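# Place the entire wire inside the bin

## Task

Get every part of the wire into the bin so that none of it rises above the bin's rim; a wire left dangling over the table edge may count as failure.

## Robot and tools

Robot: two arms, left_arm and right_arm, each ending in a two-finger gripper. Scene frame: origin at table-top height, halfway between the nominal arm bases; +z up, +x out over the table, left_arm on the +y side. Image left and right do not match these names. Actual bases: left_arm at (+0.082, +0.855, 0) m, right_arm at (+0.094, -0.812, 0) m, each turned only slightly about z. A camera stand sits behind the arms. A loose object may occasionally get a small shove.

Frames: each arm reports its hand pose, velocities and targets in its own base frame. The fixed cameras and the table use the scene frame. Offsets run along the moving arm's own base axes, and rotations turn about its Hand target position. Reported poses can be a few centimetres off, more at long reach.

Gripper geometry: the fingers point along the gripper's +z and open and close along its y. end_effector_position is the point between the pads when closed. Closed fingertips reach about 19 mm past it; fully open ones about 6 mm. A block sticks out about 10 cm toward the gripper's +x.

execute_actions(actions, cameras): actions is a list of actions. Each action is a table of up to 15 rows, one per 1/30 s step; if shorter, the last row repeats to fill 15 steps. Each row is one flat list of 18 numbers in [-1, 1] covering both arms, even when only one moves: left dx, dy, dz, rx, ry, rz, position, force_limit, speed, then the same nine for the right. The six pose numbers are offsets, not poses, measured from that arm's Hand target at the start of the action. Every row counts from that same start, not from the row before. Scale: 1.0 equals 0.6 m for dx/dy/dz and 180 degrees for rx/ry/rz, which form one rotation vector. Repeating an offset in a new action moves the arm again. All-zero pose numbers re-request the current Hand target. cameras lists camera names; ["all"] gives all, [] none; by default you get images only when actions is empty.

Gripper numbers (absolute settings, not offsets): position +1 is fully open (85 mm), about -0.8 is where the pads touch, and -1 closes until something blocks. speed sets how fast the gap changes: about 20 mm/s at -1, 85 at 0, 150 at +1. force_limit caps motor effort. Together they set the grip: a slow close gives roughly 30 N per pad at -1 and 100 N at +1. A fast close from well open onto something narrower gives about 120 to 245 N. Both start at +1. To keep a gripper unchanged, resend its previous three numbers; a 0 is a real command. A new force_limit or speed only takes effect with a position change of at least 0.01.

move(target, speed, blend, stop_force, zero, blocking, cameras): target is one 18-number row as above, or a list of up to 15 such rows. Every row is an offset from the Hand targets at the start of the move, not from the previous row. Paths are straight, end together, and stop after 10 s. speed is in m/s, 0.002 to 4.2, default 0.25; turns go up to twice that in rad/s. Give one value, or one per target. blend is in metres and rounds corners in a list; 0 means stop at each target. stop_force (6 to 120 N, one value for both arms) ends an arm's path when its wrist sensor feels that much push against the motion. Leave it out when pulling an arm away from something it presses on, and don't rely on it while the gripper rotates. zero (only with stop_force, default true) re-zeroes the sensor first. blocking=false returns after about 0.5 s while the move continues; it cannot be used with stop_force. Moves do not avoid obstacles or the other arm. Grippers lag, may stray and overshoot at speed, and should not be routed near their own base. The result adds a move: line giving the ending (done, off_target, moving, held, fault) and any limits (paced = pose clipped, held = steps withheld).

wait(seconds 0 to 10) lets time pass while each arm keeps its last command. stop() brakes a running move; the fingers keep going. zoom_image(camera, region) enlarges [x0, y0, x1, y1] pixels (top-left origin, at most 504 by 504) of the latest image from cam_high, cam_low, cam_left_wrist or cam_right_wrist (each 896x504). zero_wrist_force(arm) subtracts the current wrist reading from later ones. finished_scene(scene) ends the scene given by its number and cannot be undone; make no other call in that reply.

Results: Hand target is the last commanded pose after clipping, and the next offsets count from it. A gripper can rest short of it; if so, send the gap as an offset. object_status: 0 moving, 1 blocked while opening, 2 blocked while closing (a grip), 3 reached the command or closed fully. After closing with -1, check for 2. position_measured is in counts: 3 open, 78 ≈ 60 mm, 130 ≈ 40 mm, 180 ≈ 20 mm, 230 pads touching. Wrist force and torque are in the gripper's own axes, zeroed at scene start. Joint velocities may read within noise. Step readings list positions during actions. Tool commands shows current gripper commands.

Limits and hazards: each control step clips the commanded orientation to within 32 degrees of the measured one. The arm follows about 0.2 s behind. The clearance check blocks commands that bring the arms too close, but not always. Any press or collision between the arms, including one gripper squeezing the other's fingers, can end the scene. An outside force near 150 N (±25) or joint contact torque at its limit (693, 693, 407, 100, 100, 100 N m from base to wrist) stops that arm for 10 s. A target even slightly past a firm contact can trigger this. Pushing toward an unreachable pose, holding loads or staying stretched heats motors; at 70 °C a MOTOR HOT line appears, and at 85 °C the arm brakes for 30 to 60 s. Avoid dropping the wire, releasing it while moving, slamming into the table or bin, hard pushes, and squeezing the wire hard while it still rests on something. Never let the wire end up off the table or hanging over its edge.

Each tool is called after "Emit:" as name(argument=value, ...), one argument or row to a line, values as JSON.

## Session

Emit:
execute_actions(
  actions=[],
)

Scene clock: 0.00 s.
left_arm: end_effector_position=(+0.0777, -0.4904, +0.2700) position_measured=3 object_status=3 end_effector_quat_wxyz=(-0.410, -0.103, +0.891, +0.168) | right_arm: end_effector_position=(+0.0371, +0.7833, +0.2380) position_measured=3 object_status=3 end_effector_quat_wxyz=(-0.019, +0.523, +0.850, -0.056)
Joint positions: left_arm=[-1.346 -1.573 2.406 -1.844 -2.342 -1.344] | right_arm=[4.879 -1.695 -2.221 -0.856 1.673 2.838]
Joint velocities: within noise
Joint torques (N m): no reading
Wrist force (N): no reading
Wrist torque (N m): no reading
Wrist force, peak (N): no reading
Hand target: left_arm +0.0777, -0.4904, +0.2700; -0.410, -0.103, +0.891, +0.168 | right_arm +0.0371, +0.7833, +0.2380; -0.019, +0.523, +0.850, -0.056
Tool commands: left_gripper/position=+1.0 left_gripper/force_limit=+1.0 left_gripper/speed=+1.0 right_gripper/position=+1.0 right_gripper/force_limit=+1.0 right_gripper/speed=+1.0
camera_calibration:
cam_left_wrist: T_world_to_cam=[[-0.0462183, 0.923352, 0.381163, 0.362286], [0.877316, 0.219985, -0.426525, 0.168542], [-0.477683, 0.314687, -0.820239, 0.540971], [0, 0, 0, 1]] pos_world=[0.127292, -0.541831, 0.377522]
cam_right_wrist: T_world_to_cam=[[0.877063, 0.461526, -0.133242, -0.352056], [0.477494, -0.80727, 0.346864, 0.553375], [0.052524, -0.367844, -0.928403, 0.637732], [0, 0, 0, 1]] pos_world=[0.0110459, 0.843792, 0.353218]

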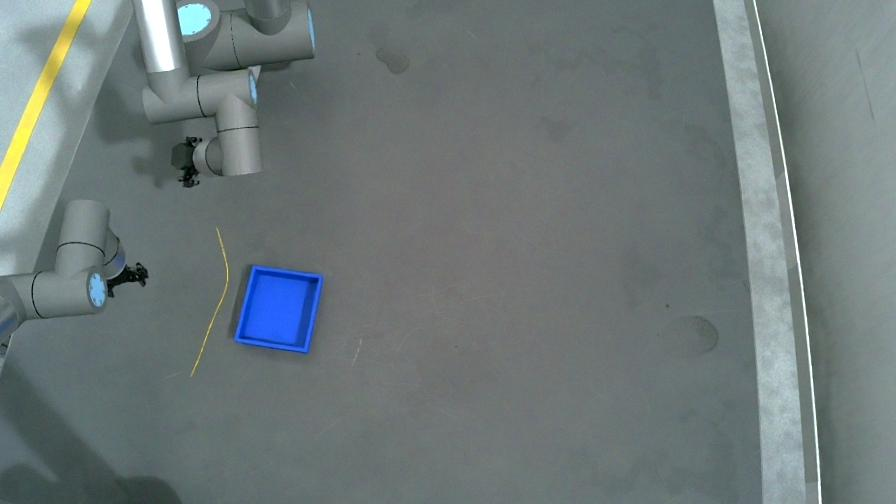

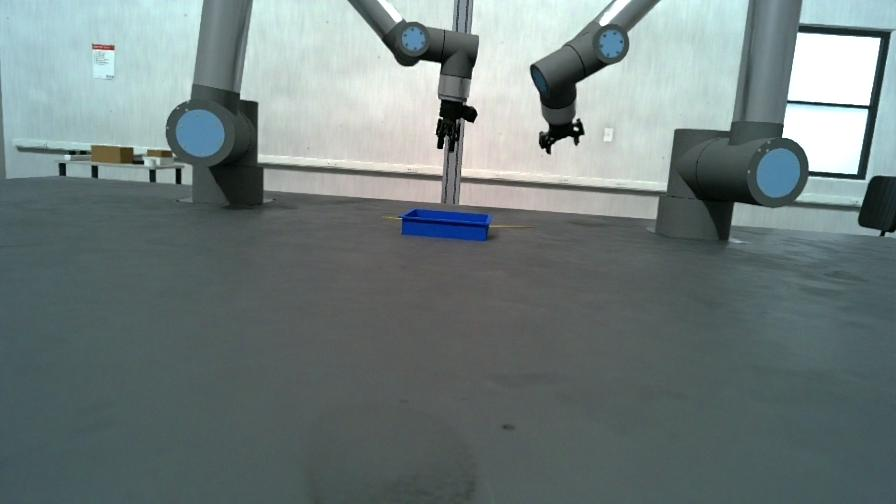

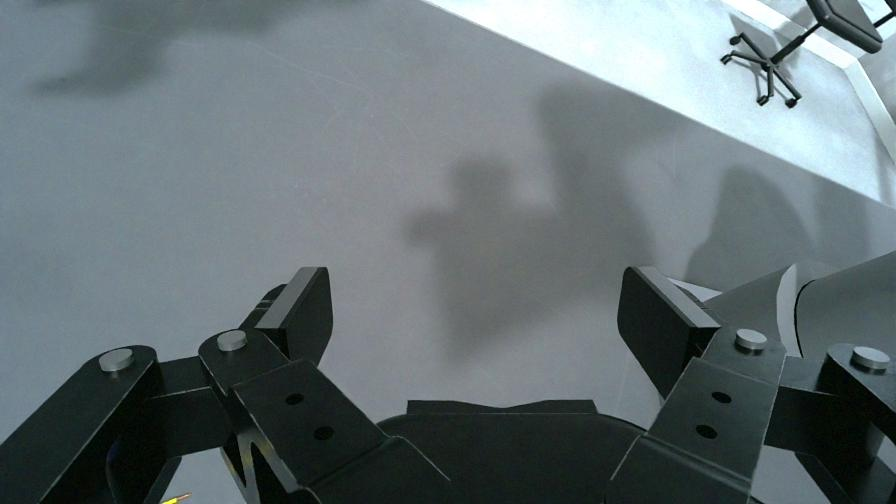

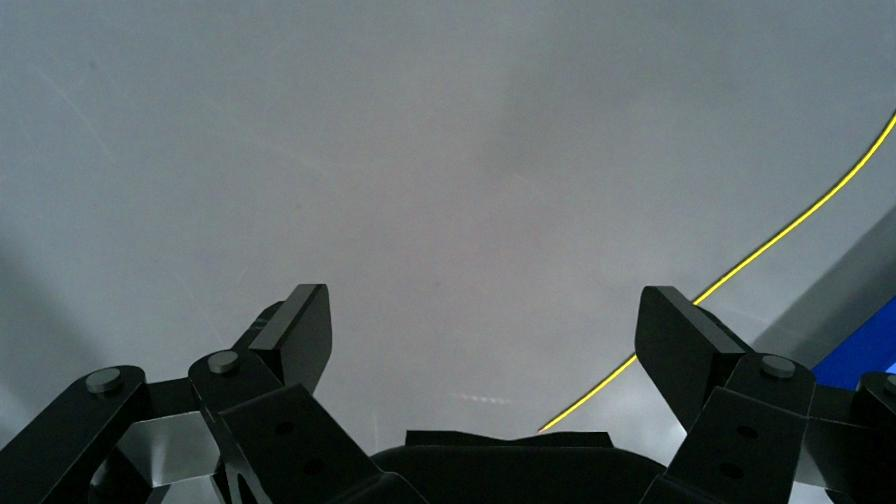

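Emit:
move(
  target=[0.116,-0.198,-0.2,-0.2753,-0.1636,-0.4471,1,-1,0,0.2607,-0.3295,-0.147,0.0461,0.0169,0.7806,1,-1,0],
  speed=0.7,
  cameras=["all"],
)

Scene clock: 16.23 s.
left_arm: end_effector_position=(+0.1473, -0.6092, +0.1500) position_measured=3 object_status=3 end_effector_quat_wxyz=(+0.000, +0.601, +0.799, +0.000) | right_arm: end_effector_position=(+0.1935, +0.5857, +0.1498) position_measured=3 object_status=3 end_effector_quat_wxyz=(+0.000, -0.626, +0.780, +0.000) end_effector_velocity=(+0.000, +0.000, +0.000) end_effector_angular_velocity=(+0.001, +0.001, +0.005)
Joint positions: left_arm=[-1.66 -1.528 2.522 -2.565 -1.57 -0.37] | right_arm=[4.725 -1.602 -2.535 -0.575 1.57 0.231]
Joint velocities: left_arm=[within noise] | right_arm=[0 -0.001 0 0.002 0.001 -0.005]
Joint torques (N m): left_arm=[-22.88 -37.16 -35.1 -14.54 3.43 4.95] | right_arm=[-37.7 42.3 45.94 14.12 5.22 -1.74]
Wrist force (N): left_arm=[-0.7 0.3 1.4] | right_arm=[0.3 0.4 0.4]
Wrist torque (N m): left_arm=[0.00 0.29 -0.06] | right_arm=[-0.01 0.04 0.49]
Wrist force, peak (N): left_arm=[-1.0 -0.1 1.8] | right_arm=[1.5 -0.9 0.9]
Hand target: left_arm +0.1473, -0.6092, +0.1500; +0.000, +0.601, +0.799, +0.000 | right_arm +0.1936, +0.5856, +0.1498; +0.000, -0.626, +0.780, +0.000
Off the commanded pose: left_arm 0.000 m, 0 deg | right_arm 0.000 m, 0 deg.
move: done
camera_calibration:
cam_left_wrist: T_world_to_cam=[[0.961594, 0.27447, -0.00184841, 0.0346912], [0.256293, -0.895458, 0.363963, -0.624245], [0.0982419, -0.350458, -0.931412, 0.0397444], [0, 0, 0, 1]] pos_world=[0.122726, -0.554578, 0.264285]
cam_right_wrist: T_world_to_cam=[[-0.979969, 0.198335, -0.017989, 0.0865884], [0.181707, 0.927452, 0.326826, -0.606008], [0.081505, 0.317011, -0.944913, 0.0706361], [0, 0, 0, 1]] pos_world=[0.189212, 0.522477, 0.266362]

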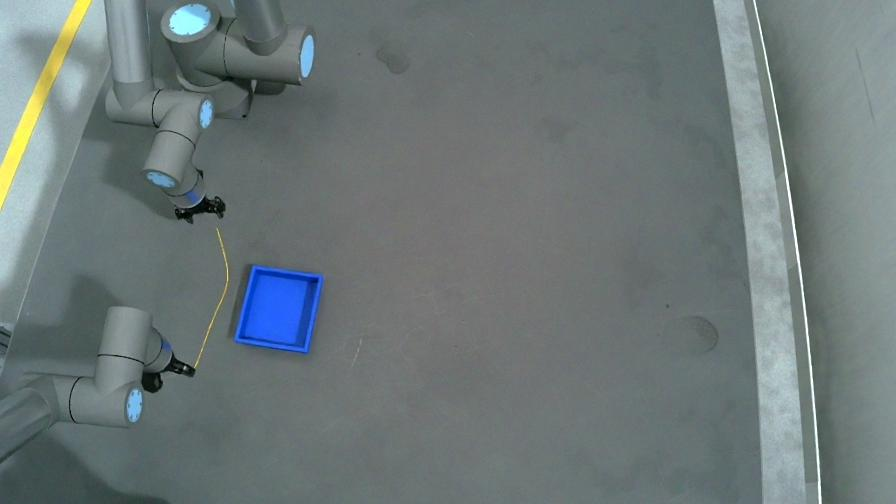

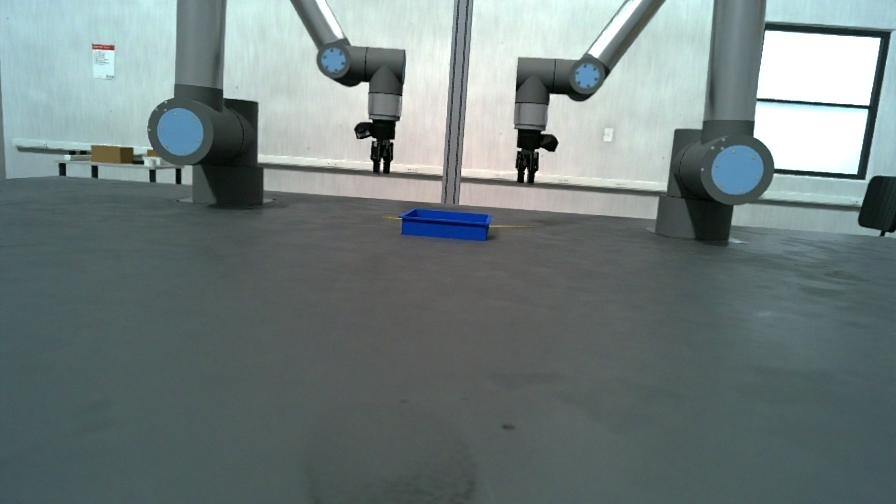

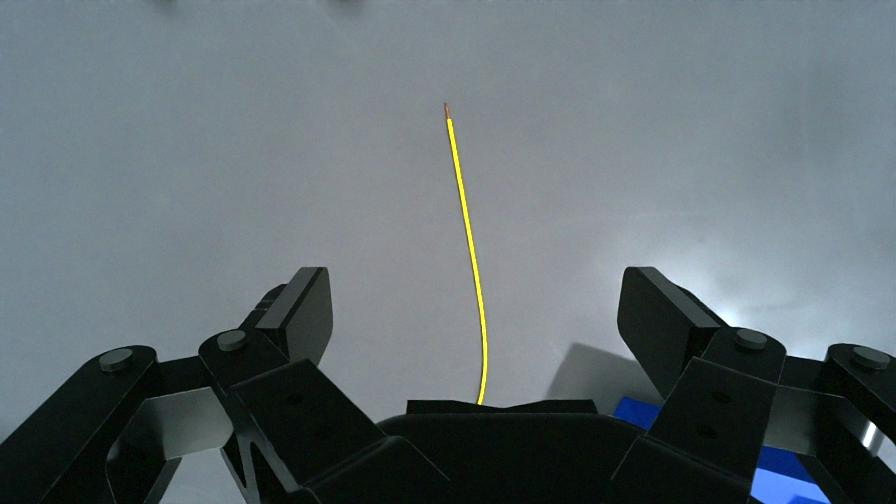

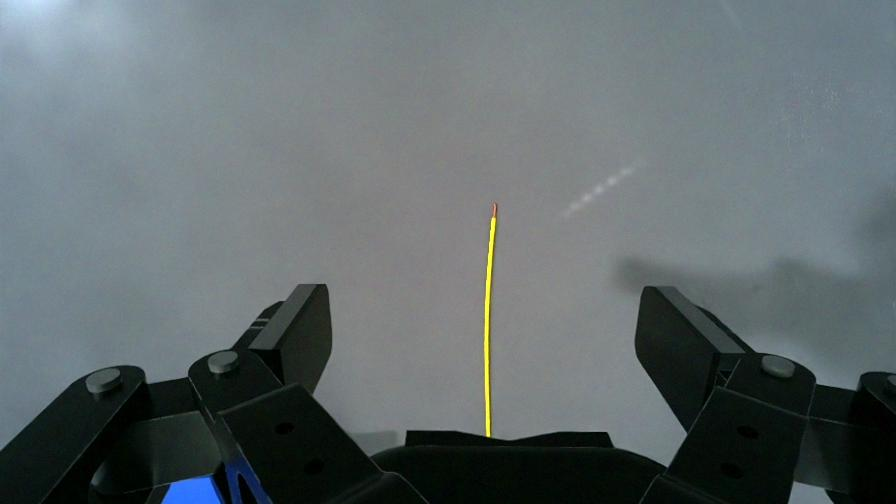

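Emit:
move(
  target=[-0.0172,0.0278,-0.175,0,0,0.0556,-0.3,-1,0,-0.011,0.0438,-0.175,0,0,0,-0.3,-1,0],
  speed=0.3,
)

Emit:
move(
  target=[0,0,-0.08,0,0,0,-0.3,-1,0,0,0,-0.08,0,0,0,-0.3,-1,0],
  speed=0.015,
  stop_force=8,
  cameras=["cam_left_wrist","cam_right_wrist"],
)

Scene clock: 21.80 s.
left_arm: end_effector_position=(+0.1370, -0.5926, +0.0451) position_measured=167 object_status=3 end_effector_quat_wxyz=(+0.000, +0.529, +0.848, +0.000) | right_arm: end_effector_position=(+0.1869, +0.6119, +0.0449) position_measured=167 object_status=3 end_effector_quat_wxyz=(+0.000, -0.626, +0.780, +0.000)
Joint positions: left_arm=[-1.681 -1.344 2.607 -2.833 -1.57 -0.565] | right_arm=[4.736 -1.821 -2.564 -0.327 1.57 0.241]
Joint torques (N m): left_arm=[-20.46 -57.05 -13.63 -14.55 3.68 -5.8] | right_arm=[25.42 71.14 26.55 15.73 -1.6 3.61]
Wrist force (N): left_arm=[-1.1 -0.1 1.3] | right_arm=[-0.2 0.7 -0.2]
Wrist torque (N m): left_arm=[-0.09 0.29 0.52] | right_arm=[0.03 0.12 0.00]
Wrist force, peak (N): left_arm=[-0.2 -0.2 3.6] | right_arm=[0.6 -0.5 -2.7]
Hand target: left_arm +0.1370, -0.5926, +0.0450; +0.000, +0.529, +0.848, +0.000 | right_arm +0.1870, +0.6119, +0.0448; +0.000, -0.626, +0.780, +0.000
Off the commanded pose: left_arm 0.000 m, 0 deg | right_arm 0.000 m, 0 deg.
move: done

Scene clock: 33.77 s.
left_arm: end_effector_position=(+0.1370, -0.5920, +0.0195) position_measured=167 object_status=3 end_effector_quat_wxyz=(+0.000, +0.529, +0.848, +0.001) | right_arm: end_effector_position=(+0.1870, +0.6114, +0.0200) position_measured=167 object_status=3 end_effector_quat_wxyz=(+0.000, -0.626, +0.780, -0.001)
Joint positions: left_arm=[-1.681 -1.288 2.617 -2.899 -1.57 -0.565] | right_arm=[4.736 -1.871 -2.573 -0.269 1.57 0.241]
Joint torques (N m): left_arm=[-3.27 -89.45 -29.35 -11.05 -0.49 -0.79] | right_arm=[-1.12 85.29 32.67 11.8 0.56 0.67]
Wrist force (N): left_arm=[0.2 2.3 -2.4] | right_arm=[1.1 1.1 2.7]
Wrist torque (N m): left_arm=[0.28 0.04 0.54] | right_arm=[0.06 -0.14 0.00]
Wrist force, peak (N): left_arm=[58.7 25.0 -185.4] | right_arm=[59.0 -0.7 -165.1]
Hand target: left_arm +0.1370, -0.5920, +0.0195; +0.000, +0.529, +0.848, +0.001 (not the last commanded pose) | right_arm +0.1870, +0.6114, +0.0200; +0.000, -0.626, +0.780, -0.001 (not the last commanded pose)
Tool commands: left_gripper/position=-0.301961 left_gripper/force_limit=-1.0 left_gripper/speed=+0.003922 right_gripper/position=-0.301961 right_gripper/force_limit=-1.0 right_gripper/speed=+0.003922
Off the commanded pose: left_arm 0.023 m, 0 deg | right_arm 0.023 m, 0 deg.
FORCE FAULT: contact force on the left arm reached its limit, and that arm stopped for 10 seconds. FORCE FAULT: contact force on the right arm reached its limit, and that arm stopped for 10 seconds. On each arm, the contact can be on any part of the arm, not only on its tool. The stops overlap, and together they count as 20 of the actions that you can send in this scene. Those arms' remaining commands of this call were not run. Those arms' targets are now where they stood when their stops ended, not their last commands. Those arms accept commands again.
move: fault (left_arm, right_arm)
camera_calibration:
cam_left_wrist: T_world_to_cam=[[0.899356, 0.437215, -0.0010425, 0.144447], [0.407775, -0.837932, 0.362753, -0.54533], [0.157727, -0.326669, -0.931885, -0.068771], [0, 0, 0, 1]] pos_world=[0.10331, -0.54257, 0.133884]
cam_right_wrist: T_world_to_cam=[[-0.980023, 0.198051, -0.0182068, 0.0728478], [0.181507, 0.928053, 0.325228, -0.586552], [0.0813086, 0.315426, -0.94546, -0.0585143], [0, 0, 0, 1]] pos_world=[0.182613, 0.548381, 0.136766]
Images, in order (width x height): cam_left_wrist 896x504, cam_right_wrist 896x504.

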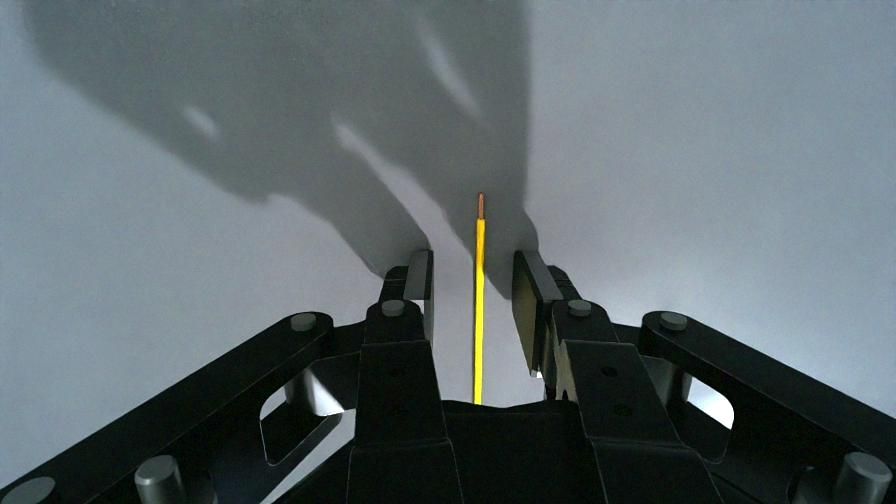

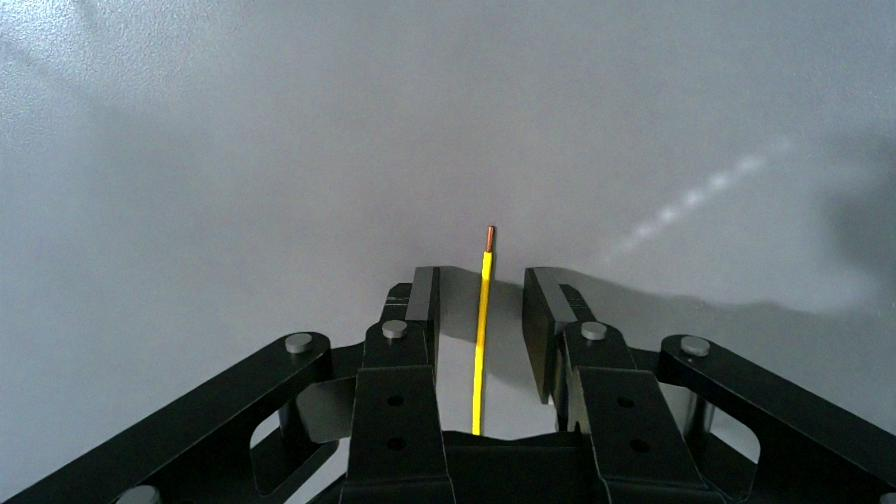

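Emit:
move(
  target=[0,0,0.0018,0,0,0,-0.302,-1,-1,0,0,0.0018,0,0,0,-0.302,-1,-1],
  speed=0.05,
)

Emit:
move(
  target=[0,0,0,0,0,0,-1,-1,-1,0,0,0,0,0,0,-1,-1,-1],
  speed=0.05,
  cameras=["cam_left_wrist","cam_right_wrist"],
)

Scene clock: 37.50 s.
left_arm: end_effector_position=(+0.1370, -0.5920, +0.0205) position_measured=167 object_status=3 end_effector_quat_wxyz=(+0.000, +0.529, +0.848, +0.001) | right_arm: end_effector_position=(+0.1870, +0.6114, +0.0210) position_measured=167 object_status=3 end_effector_quat_wxyz=(+0.000, -0.626, +0.780, -0.001)
Joint positions: left_arm=[-1.681 -1.29 2.617 -2.896 -1.57 -0.565] | right_arm=[4.736 -1.869 -2.573 -0.271 1.57 0.241]
Joint torques (N m): left_arm=[-6.23 -131.64 -49.38 -4.13 -0.64 -0.55] | right_arm=[0.01 111.25 50.28 7.08 0.31 1.27]
Wrist force (N): left_arm=[0.2 2.4 -2.4] | right_arm=[0.7 1.4 2.4]
Wrist torque (N m): left_arm=[0.29 0.05 0.54] | right_arm=[0.11 -0.05 0.00]
Wrist force, peak (N): left_arm=[0.2 2.5 -2.7] | right_arm=[0.8 1.3 2.9]
Hand target: left_arm +0.1370, -0.5920, +0.0206; +0.000, +0.529, +0.848, +0.001 | right_arm +0.1870, +0.6114, +0.0211; +0.000, -0.626, +0.780, -0.001
Off the commanded pose: left_arm 0.000 m, 0 deg | right_arm 0.000 m, 0 deg.
move: done

Scene clock: 38.97 s.
left_arm: end_effector_position=(+0.1370, -0.5920, +0.0206) position_measured=228 object_status=0 end_effector_quat_wxyz=(+0.000, +0.529, +0.848, +0.001) | right_arm: end_effector_position=(+0.1870, +0.6114, +0.0211) position_measured=228 object_status=0 end_effector_quat_wxyz=(+0.000, -0.626, +0.780, -0.001)
Joint positions: left_arm=[-1.681 -1.29 2.617 -2.896 -1.57 -0.565] | right_arm=[4.736 -1.869 -2.573 -0.272 1.57 0.241]
Joint torques (N m): left_arm=[-2.51 -129.41 -49.78 -4.1 -0.57 -0.73] | right_arm=[-2.75 110.54 49.41 6.39 0.84 0.57]
Wrist force (N): left_arm=[0.6 2.3 -3.8] | right_arm=[0.9 1.2 1.0]
Wrist torque (N m): left_arm=[0.25 0.01 0.53] | right_arm=[0.09 -0.04 0.01]
Wrist force, peak (N): left_arm=[0.3 2.3 -3.9] | right_arm=[0.8 1.2 3.1]
Hand target: left_arm +0.1370, -0.5920, +0.0206; +0.000, +0.529, +0.848, +0.001 | right_arm +0.1870, +0.6114, +0.0211; +0.000, -0.626, +0.780, -0.001
Off the commanded pose: left_arm 0.000 m, 0 deg | right_arm 0.000 m, 0 deg.
move: done
camera_calibration:
cam_left_wrist: T_world_to_cam=[[0.899356, 0.437215, -0.0010425, 0.144448], [0.407775, -0.837932, 0.362753, -0.545729], [0.157727, -0.326669, -0.931885, -0.0677459], [0, 0, 0, 1]] pos_world=[0.10331, -0.54257, 0.134984]
cam_right_wrist: T_world_to_cam=[[-0.980023, 0.198051, -0.0182068, 0.0728678], [0.181507, 0.928053, 0.325228, -0.58691], [0.0813086, 0.315426, -0.94546, -0.0574743], [0, 0, 0, 1]] pos_world=[0.182613, 0.548381, 0.137866]
Images, in order (width x height): cam_left_wrist 896x504, cam_right_wrist 896x504.

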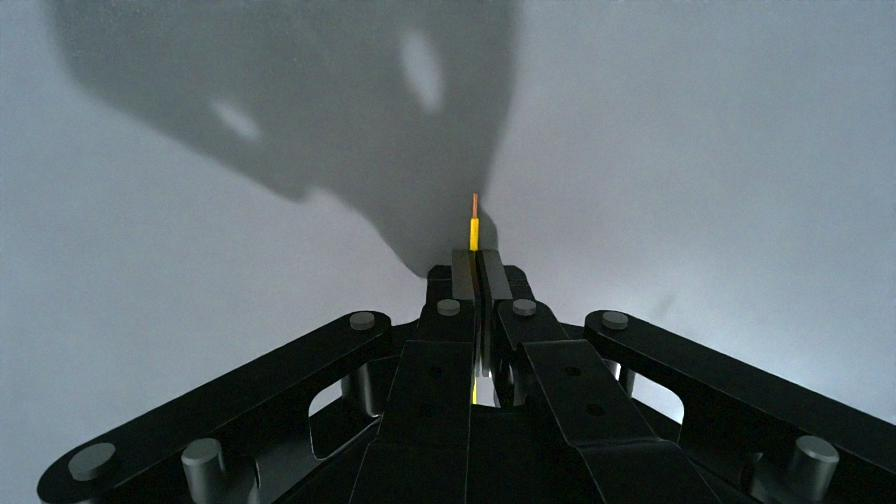

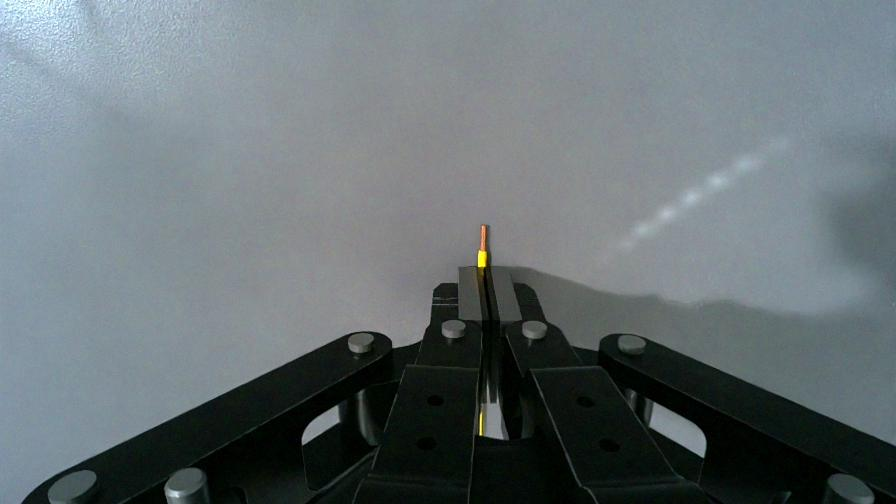

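Emit:
move(
  target=[0,-0.04,0.17,0,0,0,-1,-1,-1,0,0.04,0.17,0,0,0,-1,-1,-1],
  speed=0.12,
  cameras=["all"],
)

Scene clock: 41.97 s.
left_arm: end_effector_position=(+0.1370, -0.6160, +0.1224) position_measured=228 object_status=2 end_effector_quat_wxyz=(+0.000, +0.529, +0.848, +0.001) | right_arm: end_effector_position=(+0.1870, +0.6353, +0.1230) position_measured=228 object_status=2 end_effector_quat_wxyz=(+0.000, -0.626, +0.780, -0.001)
Joint positions: left_arm=[-1.677 -1.476 2.534 -2.627 -1.57 -0.561] | right_arm=[4.735 -1.697 -2.493 -0.523 1.57 0.24]
Joint torques (N m): left_arm=[15.88 -108.03 -70.96 -4.48 -3.21 4.55] | right_arm=[-15.92 89.4 71.67 7.01 0.02 0.1]
Wrist force (N): left_arm=[0.3 2.0 -2.7] | right_arm=[0.0 1.1 2.6]
Wrist torque (N m): left_arm=[0.35 0.06 -0.02] | right_arm=[0.09 0.11 0.50]
Wrist force, peak (N): left_arm=[-0.2 2.0 -4.3] | right_arm=[1.3 1.4 3.9]
Hand target: left_arm +0.1370, -0.6160, +0.1226; +0.000, +0.529, +0.848, +0.001 | right_arm +0.1870, +0.6354, +0.1231; +0.000, -0.626, +0.780, -0.001
Off the commanded pose: left_arm 0.000 m, 0 deg | right_arm 0.000 m, 0 deg.
move: done
camera_calibration:
cam_left_wrist: T_world_to_cam=[[0.899356, 0.437215, -0.00104152, 0.154957], [0.407769, -0.837921, 0.362786, -0.60281], [0.157743, -0.326698, -0.931872, 0.019243], [0, 0, 0, 1]] pos_world=[0.10341, -0.56657, 0.236784]
cam_right_wrist: T_world_to_cam=[[-0.980018, 0.198073, -0.0181993, 0.0699532], [0.181529, 0.928048, 0.325228, -0.642293], [0.0813087, 0.315426, -0.94546, 0.0312033], [0, 0, 0, 1]] pos_world=[0.182613, 0.572381, 0.239666]

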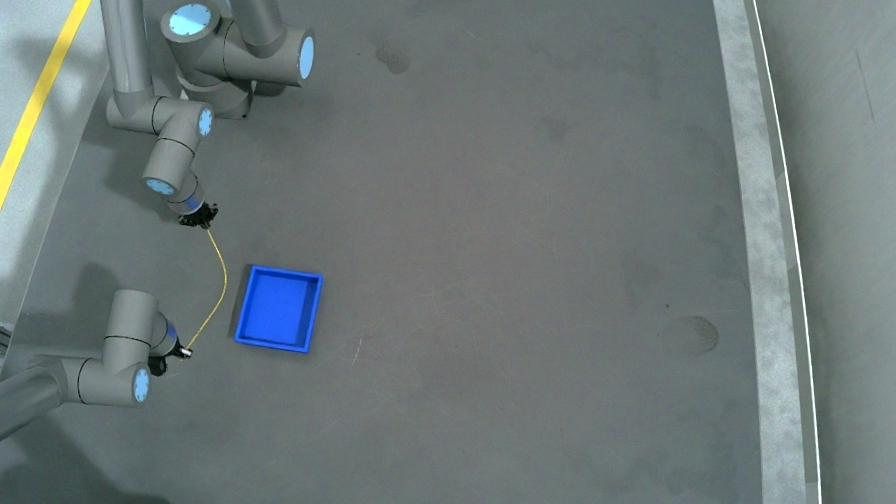

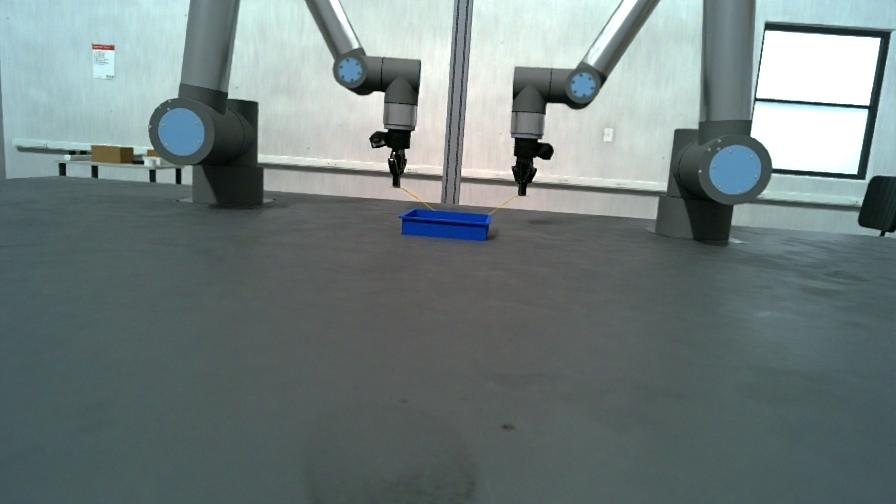

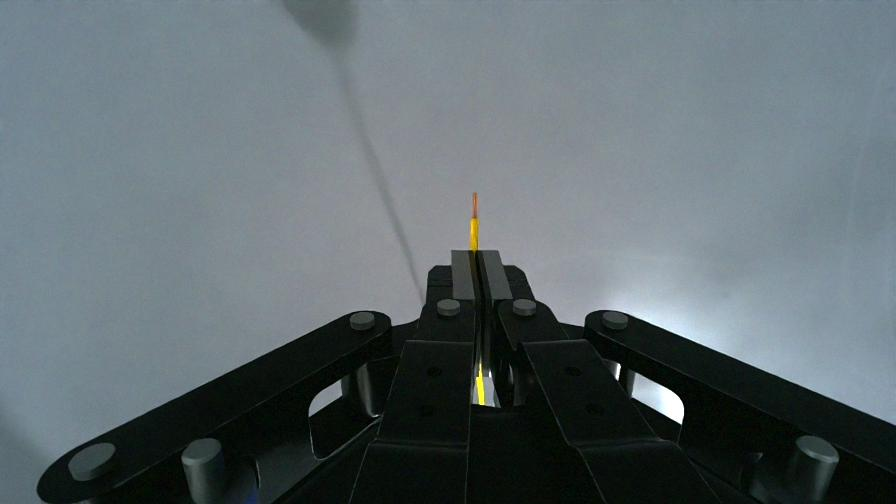

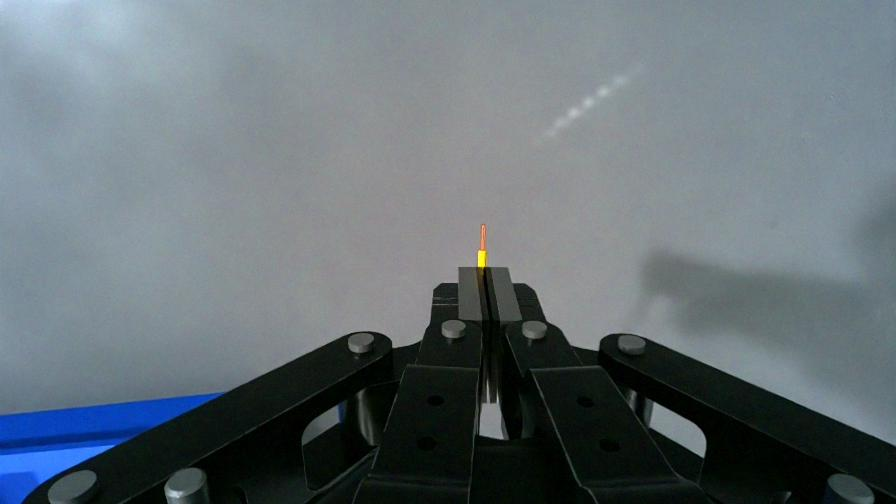

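Emit:
move(
  target=[0.3368,-0.2707,0.125,0,0,0.5056,-1,-1,-1,0.3105,0.141,0.125,0,0,-0.6,-1,-1,-1],
  speed=0.25,
  cameras=["all"],
)

Scene clock: 51.73 s.
left_arm: end_effector_position=(+0.3391, -0.7784, +0.1975) position_measured=228 object_status=2 end_effector_quat_wxyz=(-0.001, -0.234, +0.972, +0.001) | right_arm: end_effector_position=(+0.3732, +0.7200, +0.1981) position_measured=228 object_status=2 end_effector_quat_wxyz=(-0.001, +0.263, +0.965, +0.000)
Joint positions: left_arm=[-1.398 -1.358 2.202 -2.413 -1.572 -1.871] | right_arm=[4.484 -1.745 -2.253 -0.715 1.572 1.874]
Joint torques (N m): left_arm=[18.43 -85.66 -86.36 -4.67 3.13 -5.56] | right_arm=[-34.88 84.46 84.92 7.19 -3.56 4.35]
Wrist force (N): left_arm=[0.6 2.3 -2.4] | right_arm=[0.2 1.1 1.4]
Wrist torque (N m): left_arm=[0.28 -0.06 0.48] | right_arm=[0.12 0.05 -0.21]
Wrist force, peak (N): left_arm=[0.8 2.7 -3.0] | right_arm=[0.5 1.7 3.1]
Hand target: left_arm +0.3391, -0.7785, +0.1976; -0.001, -0.234, +0.972, +0.001 | right_arm +0.3733, +0.7200, +0.1981; -0.001, +0.263, +0.965, +0.000
Off the commanded pose: left_arm 0.000 m, 0 deg | right_arm 0.000 m, 0 deg.
move: done
camera_calibration:
cam_left_wrist: T_world_to_cam=[[-0.452717, 0.891654, -0.0010207, 0.856619], [0.83076, 0.422214, 0.362731, -0.0110397], [0.323861, 0.163366, -0.931893, 0.32955], [0, 0, 0, 1]] pos_world=[0.290249, -0.812984, 0.311984]
cam_right_wrist: T_world_to_cam=[[0.490881, 0.871037, -0.0181688, -0.796409], [0.8267, -0.45911, 0.325245, -0.0211949], [0.274959, -0.174677, -0.945455, 0.340939], [0, 0, 0, 1]] pos_world=[0.314719, 0.743525, 0.314766]

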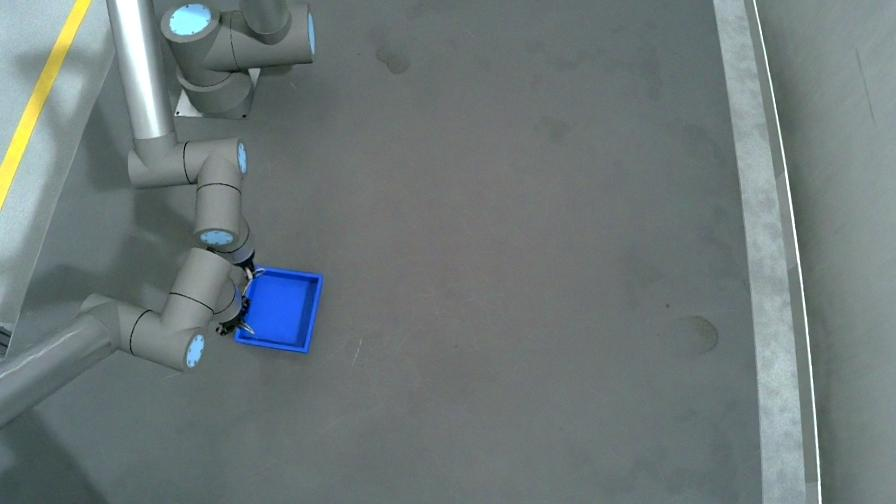

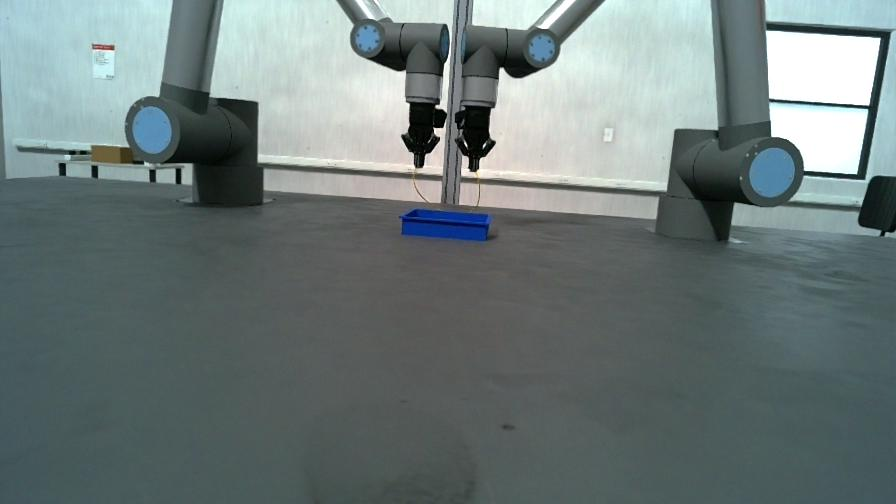

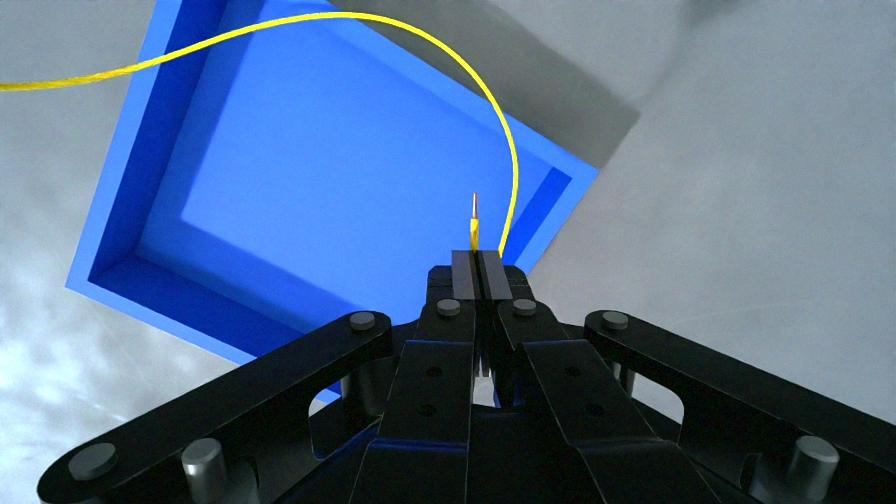

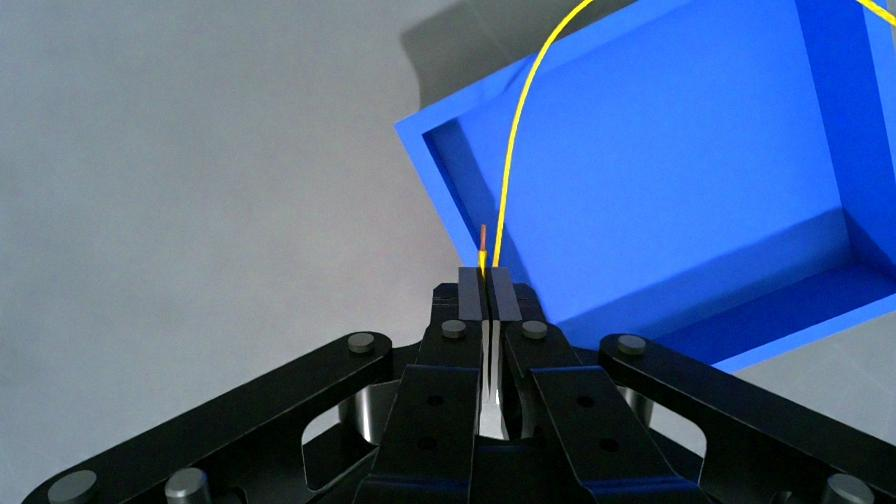

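Emit:
zoom_image(
  camera="cam_high",
  region=[180, 220, 340, 370],
)

Emit:
zoom_image(
  camera="cam_right_wrist",
  region=[400, 150, 620, 450],
)

Emit:
zoom_image(
  camera="cam_low",
  region=[380, 100, 520, 250],
)

Scaled by 3.150 from the camera's 896x504 image, which has a finer 1280x720 frame.

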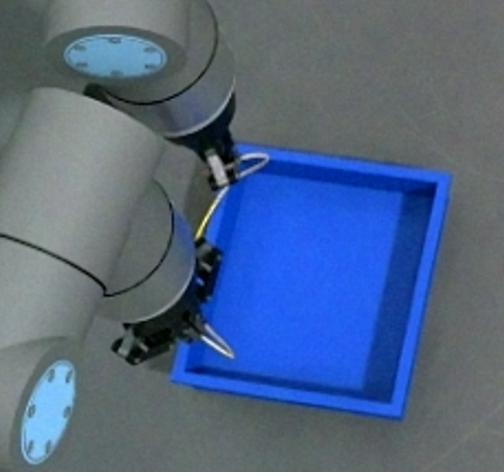

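Scaled by 1.680 from the camera's 896x504 image, which has a finer 1280x720 frame.

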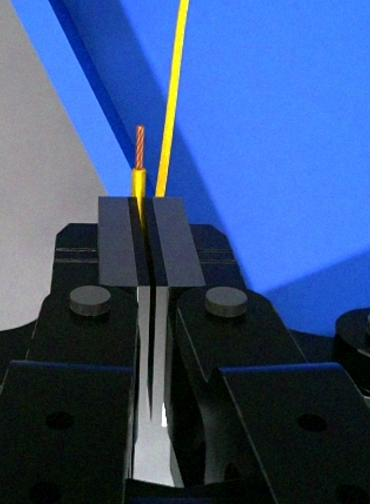

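Scaled by 3.360 from the camera's 896x504 image, which has a finer 1280x720 frame.

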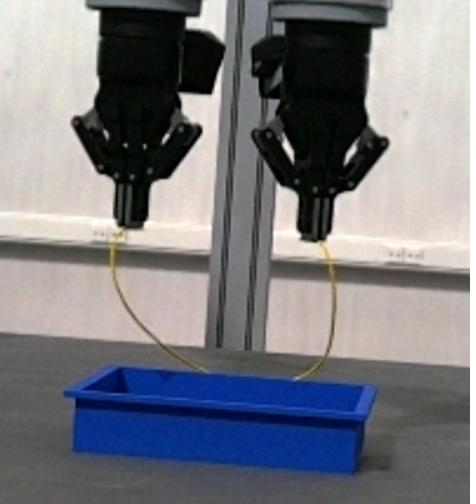

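Emit:
move(
  target=[
    [0.1083,-0.002,0.0833,0,0,0,-1,-1,-1,0.1083,-0.0048,0.0833,0,0,0,-1,-1,-1],
    [0.1083,-0.002,-0.1,0,0,0,-1,-1,-1,0.1083,-0.0048,-0.1,0,0,0,-1,-1,-1],
    [0.1917,-0.0035,-0.26,0,0,0,-1,-1,-1,0.1917,-0.0085,-0.26,0,0,0,-1,-1,-1],
  ],
  speed=[0.2,0.15,0.1],
  blend=[0.01,0.03,0],
  cameras=["all"],
)

Emit:
zoom_image(
  camera="cam_high",
  region=[180, 220, 340, 370],
)

Emit:
zoom_image(
  camera="cam_low",
  region=[380, 120, 520, 260],
)

Scene clock: 65.13 s.
left_arm: end_effector_position=(+0.4540, -0.7805, +0.0418) position_measured=228 object_status=2 end_effector_quat_wxyz=(-0.001, -0.234, +0.972, +0.001) | right_arm: end_effector_position=(+0.4882, +0.7149, +0.0423) position_measured=228 object_status=2 end_effector_quat_wxyz=(-0.001, +0.263, +0.965, +0.000)
Joint positions: left_arm=[-1.268 -1.13 2.194 -2.633 -1.572 -1.741] | right_arm=[4.347 -1.985 -2.248 -0.48 1.572 1.738]
Joint torques (N m): left_arm=[14.65 -116.87 -70.3 -14.41 -1.63 4.74] | right_arm=[-33.36 107.35 66.41 13.64 2.05 -2.2]
Wrist force (N): left_arm=[0.7 2.5 -2.7] | right_arm=[0.4 0.7 1.2]
Wrist torque (N m): left_arm=[0.33 -0.06 0.03] | right_arm=[0.08 -0.03 0.25]
Wrist force, peak (N): left_arm=[-0.8 1.0 -5.3] | right_arm=[3.3 4.0 -7.7]
Hand target: left_arm +0.4541, -0.7806, +0.0416; -0.001, -0.234, +0.972, +0.001 | right_arm +0.4883, +0.7149, +0.0421; -0.001, +0.263, +0.965, +0.000
Off the commanded pose: left_arm 0.000 m, 0 deg | right_arm 0.000 m, 0 deg.
move: done
camera_calibration:
cam_left_wrist: T_world_to_cam=[[-0.453043, 0.891488, -0.00106266, 0.910353], [0.830572, 0.422519, 0.362806, -0.0487813], [0.323887, 0.163484, -0.931864, 0.147574], [0, 0, 0, 1]] pos_world=[0.405148, -0.815084, 0.156184]
cam_right_wrist: T_world_to_cam=[[0.491204, 0.870856, -0.018136, -0.851208], [0.826501, -0.459411, 0.325327, -0.0675883], [0.274981, -0.174791, -0.945428, 0.161319], [0, 0, 0, 1]] pos_world=[0.429619, 0.738426, 0.159066]

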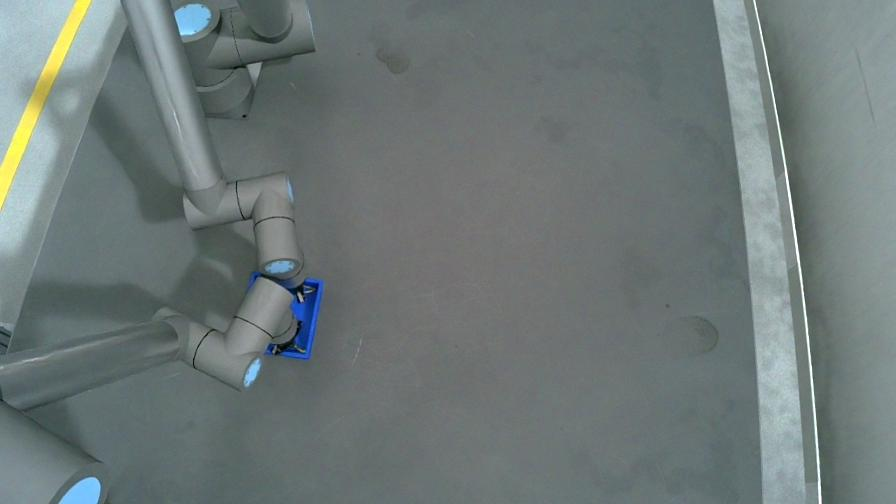

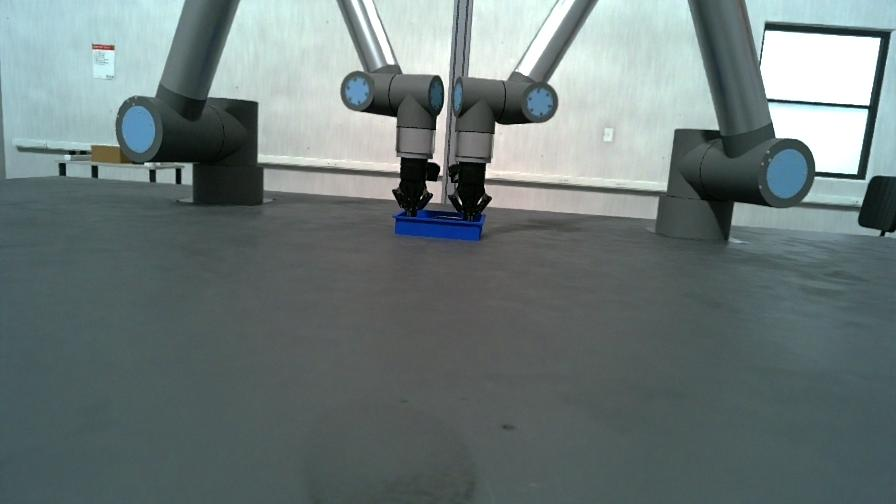

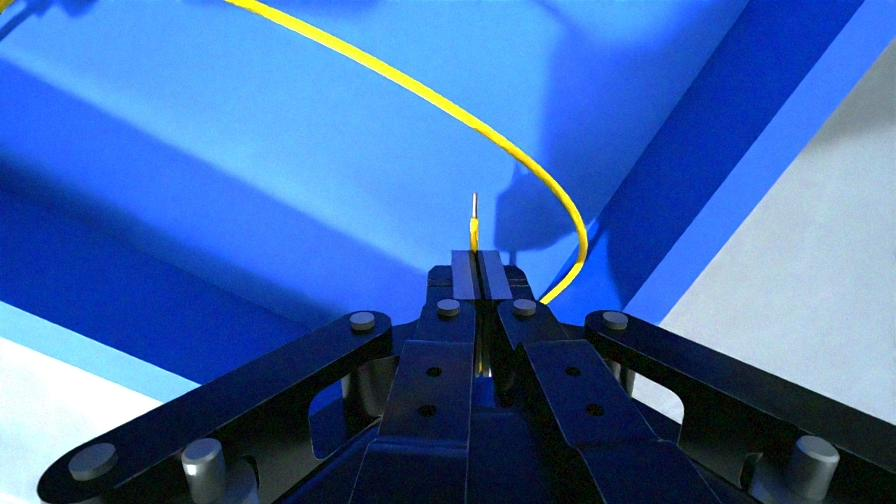

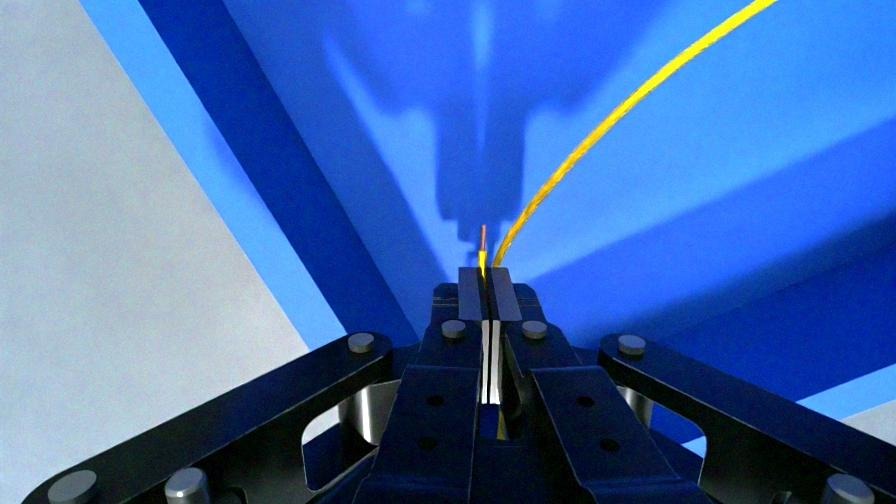

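Scaled by 3.150 from the camera's 896x504 image, which has a finer 1280x720 frame.

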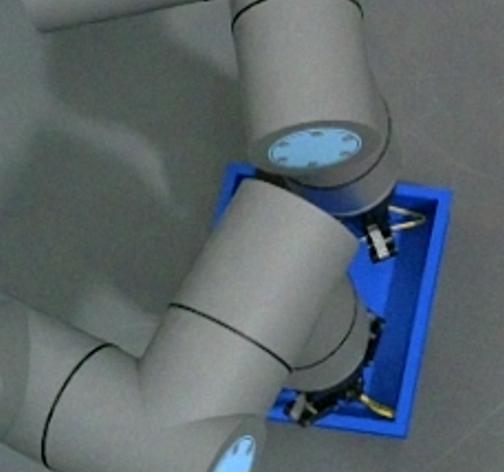

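Scaled by 3.600 from the camera's 896x504 image, which has a finer 1280x720 frame.

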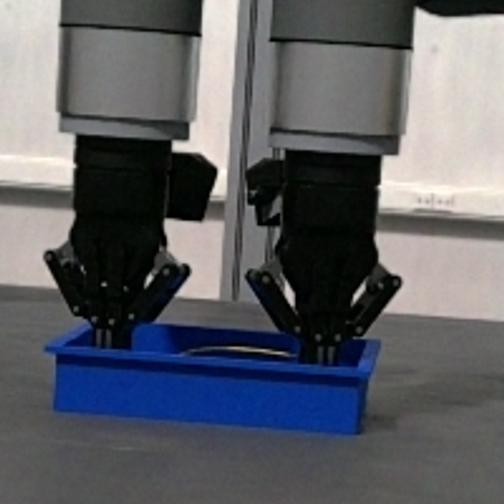

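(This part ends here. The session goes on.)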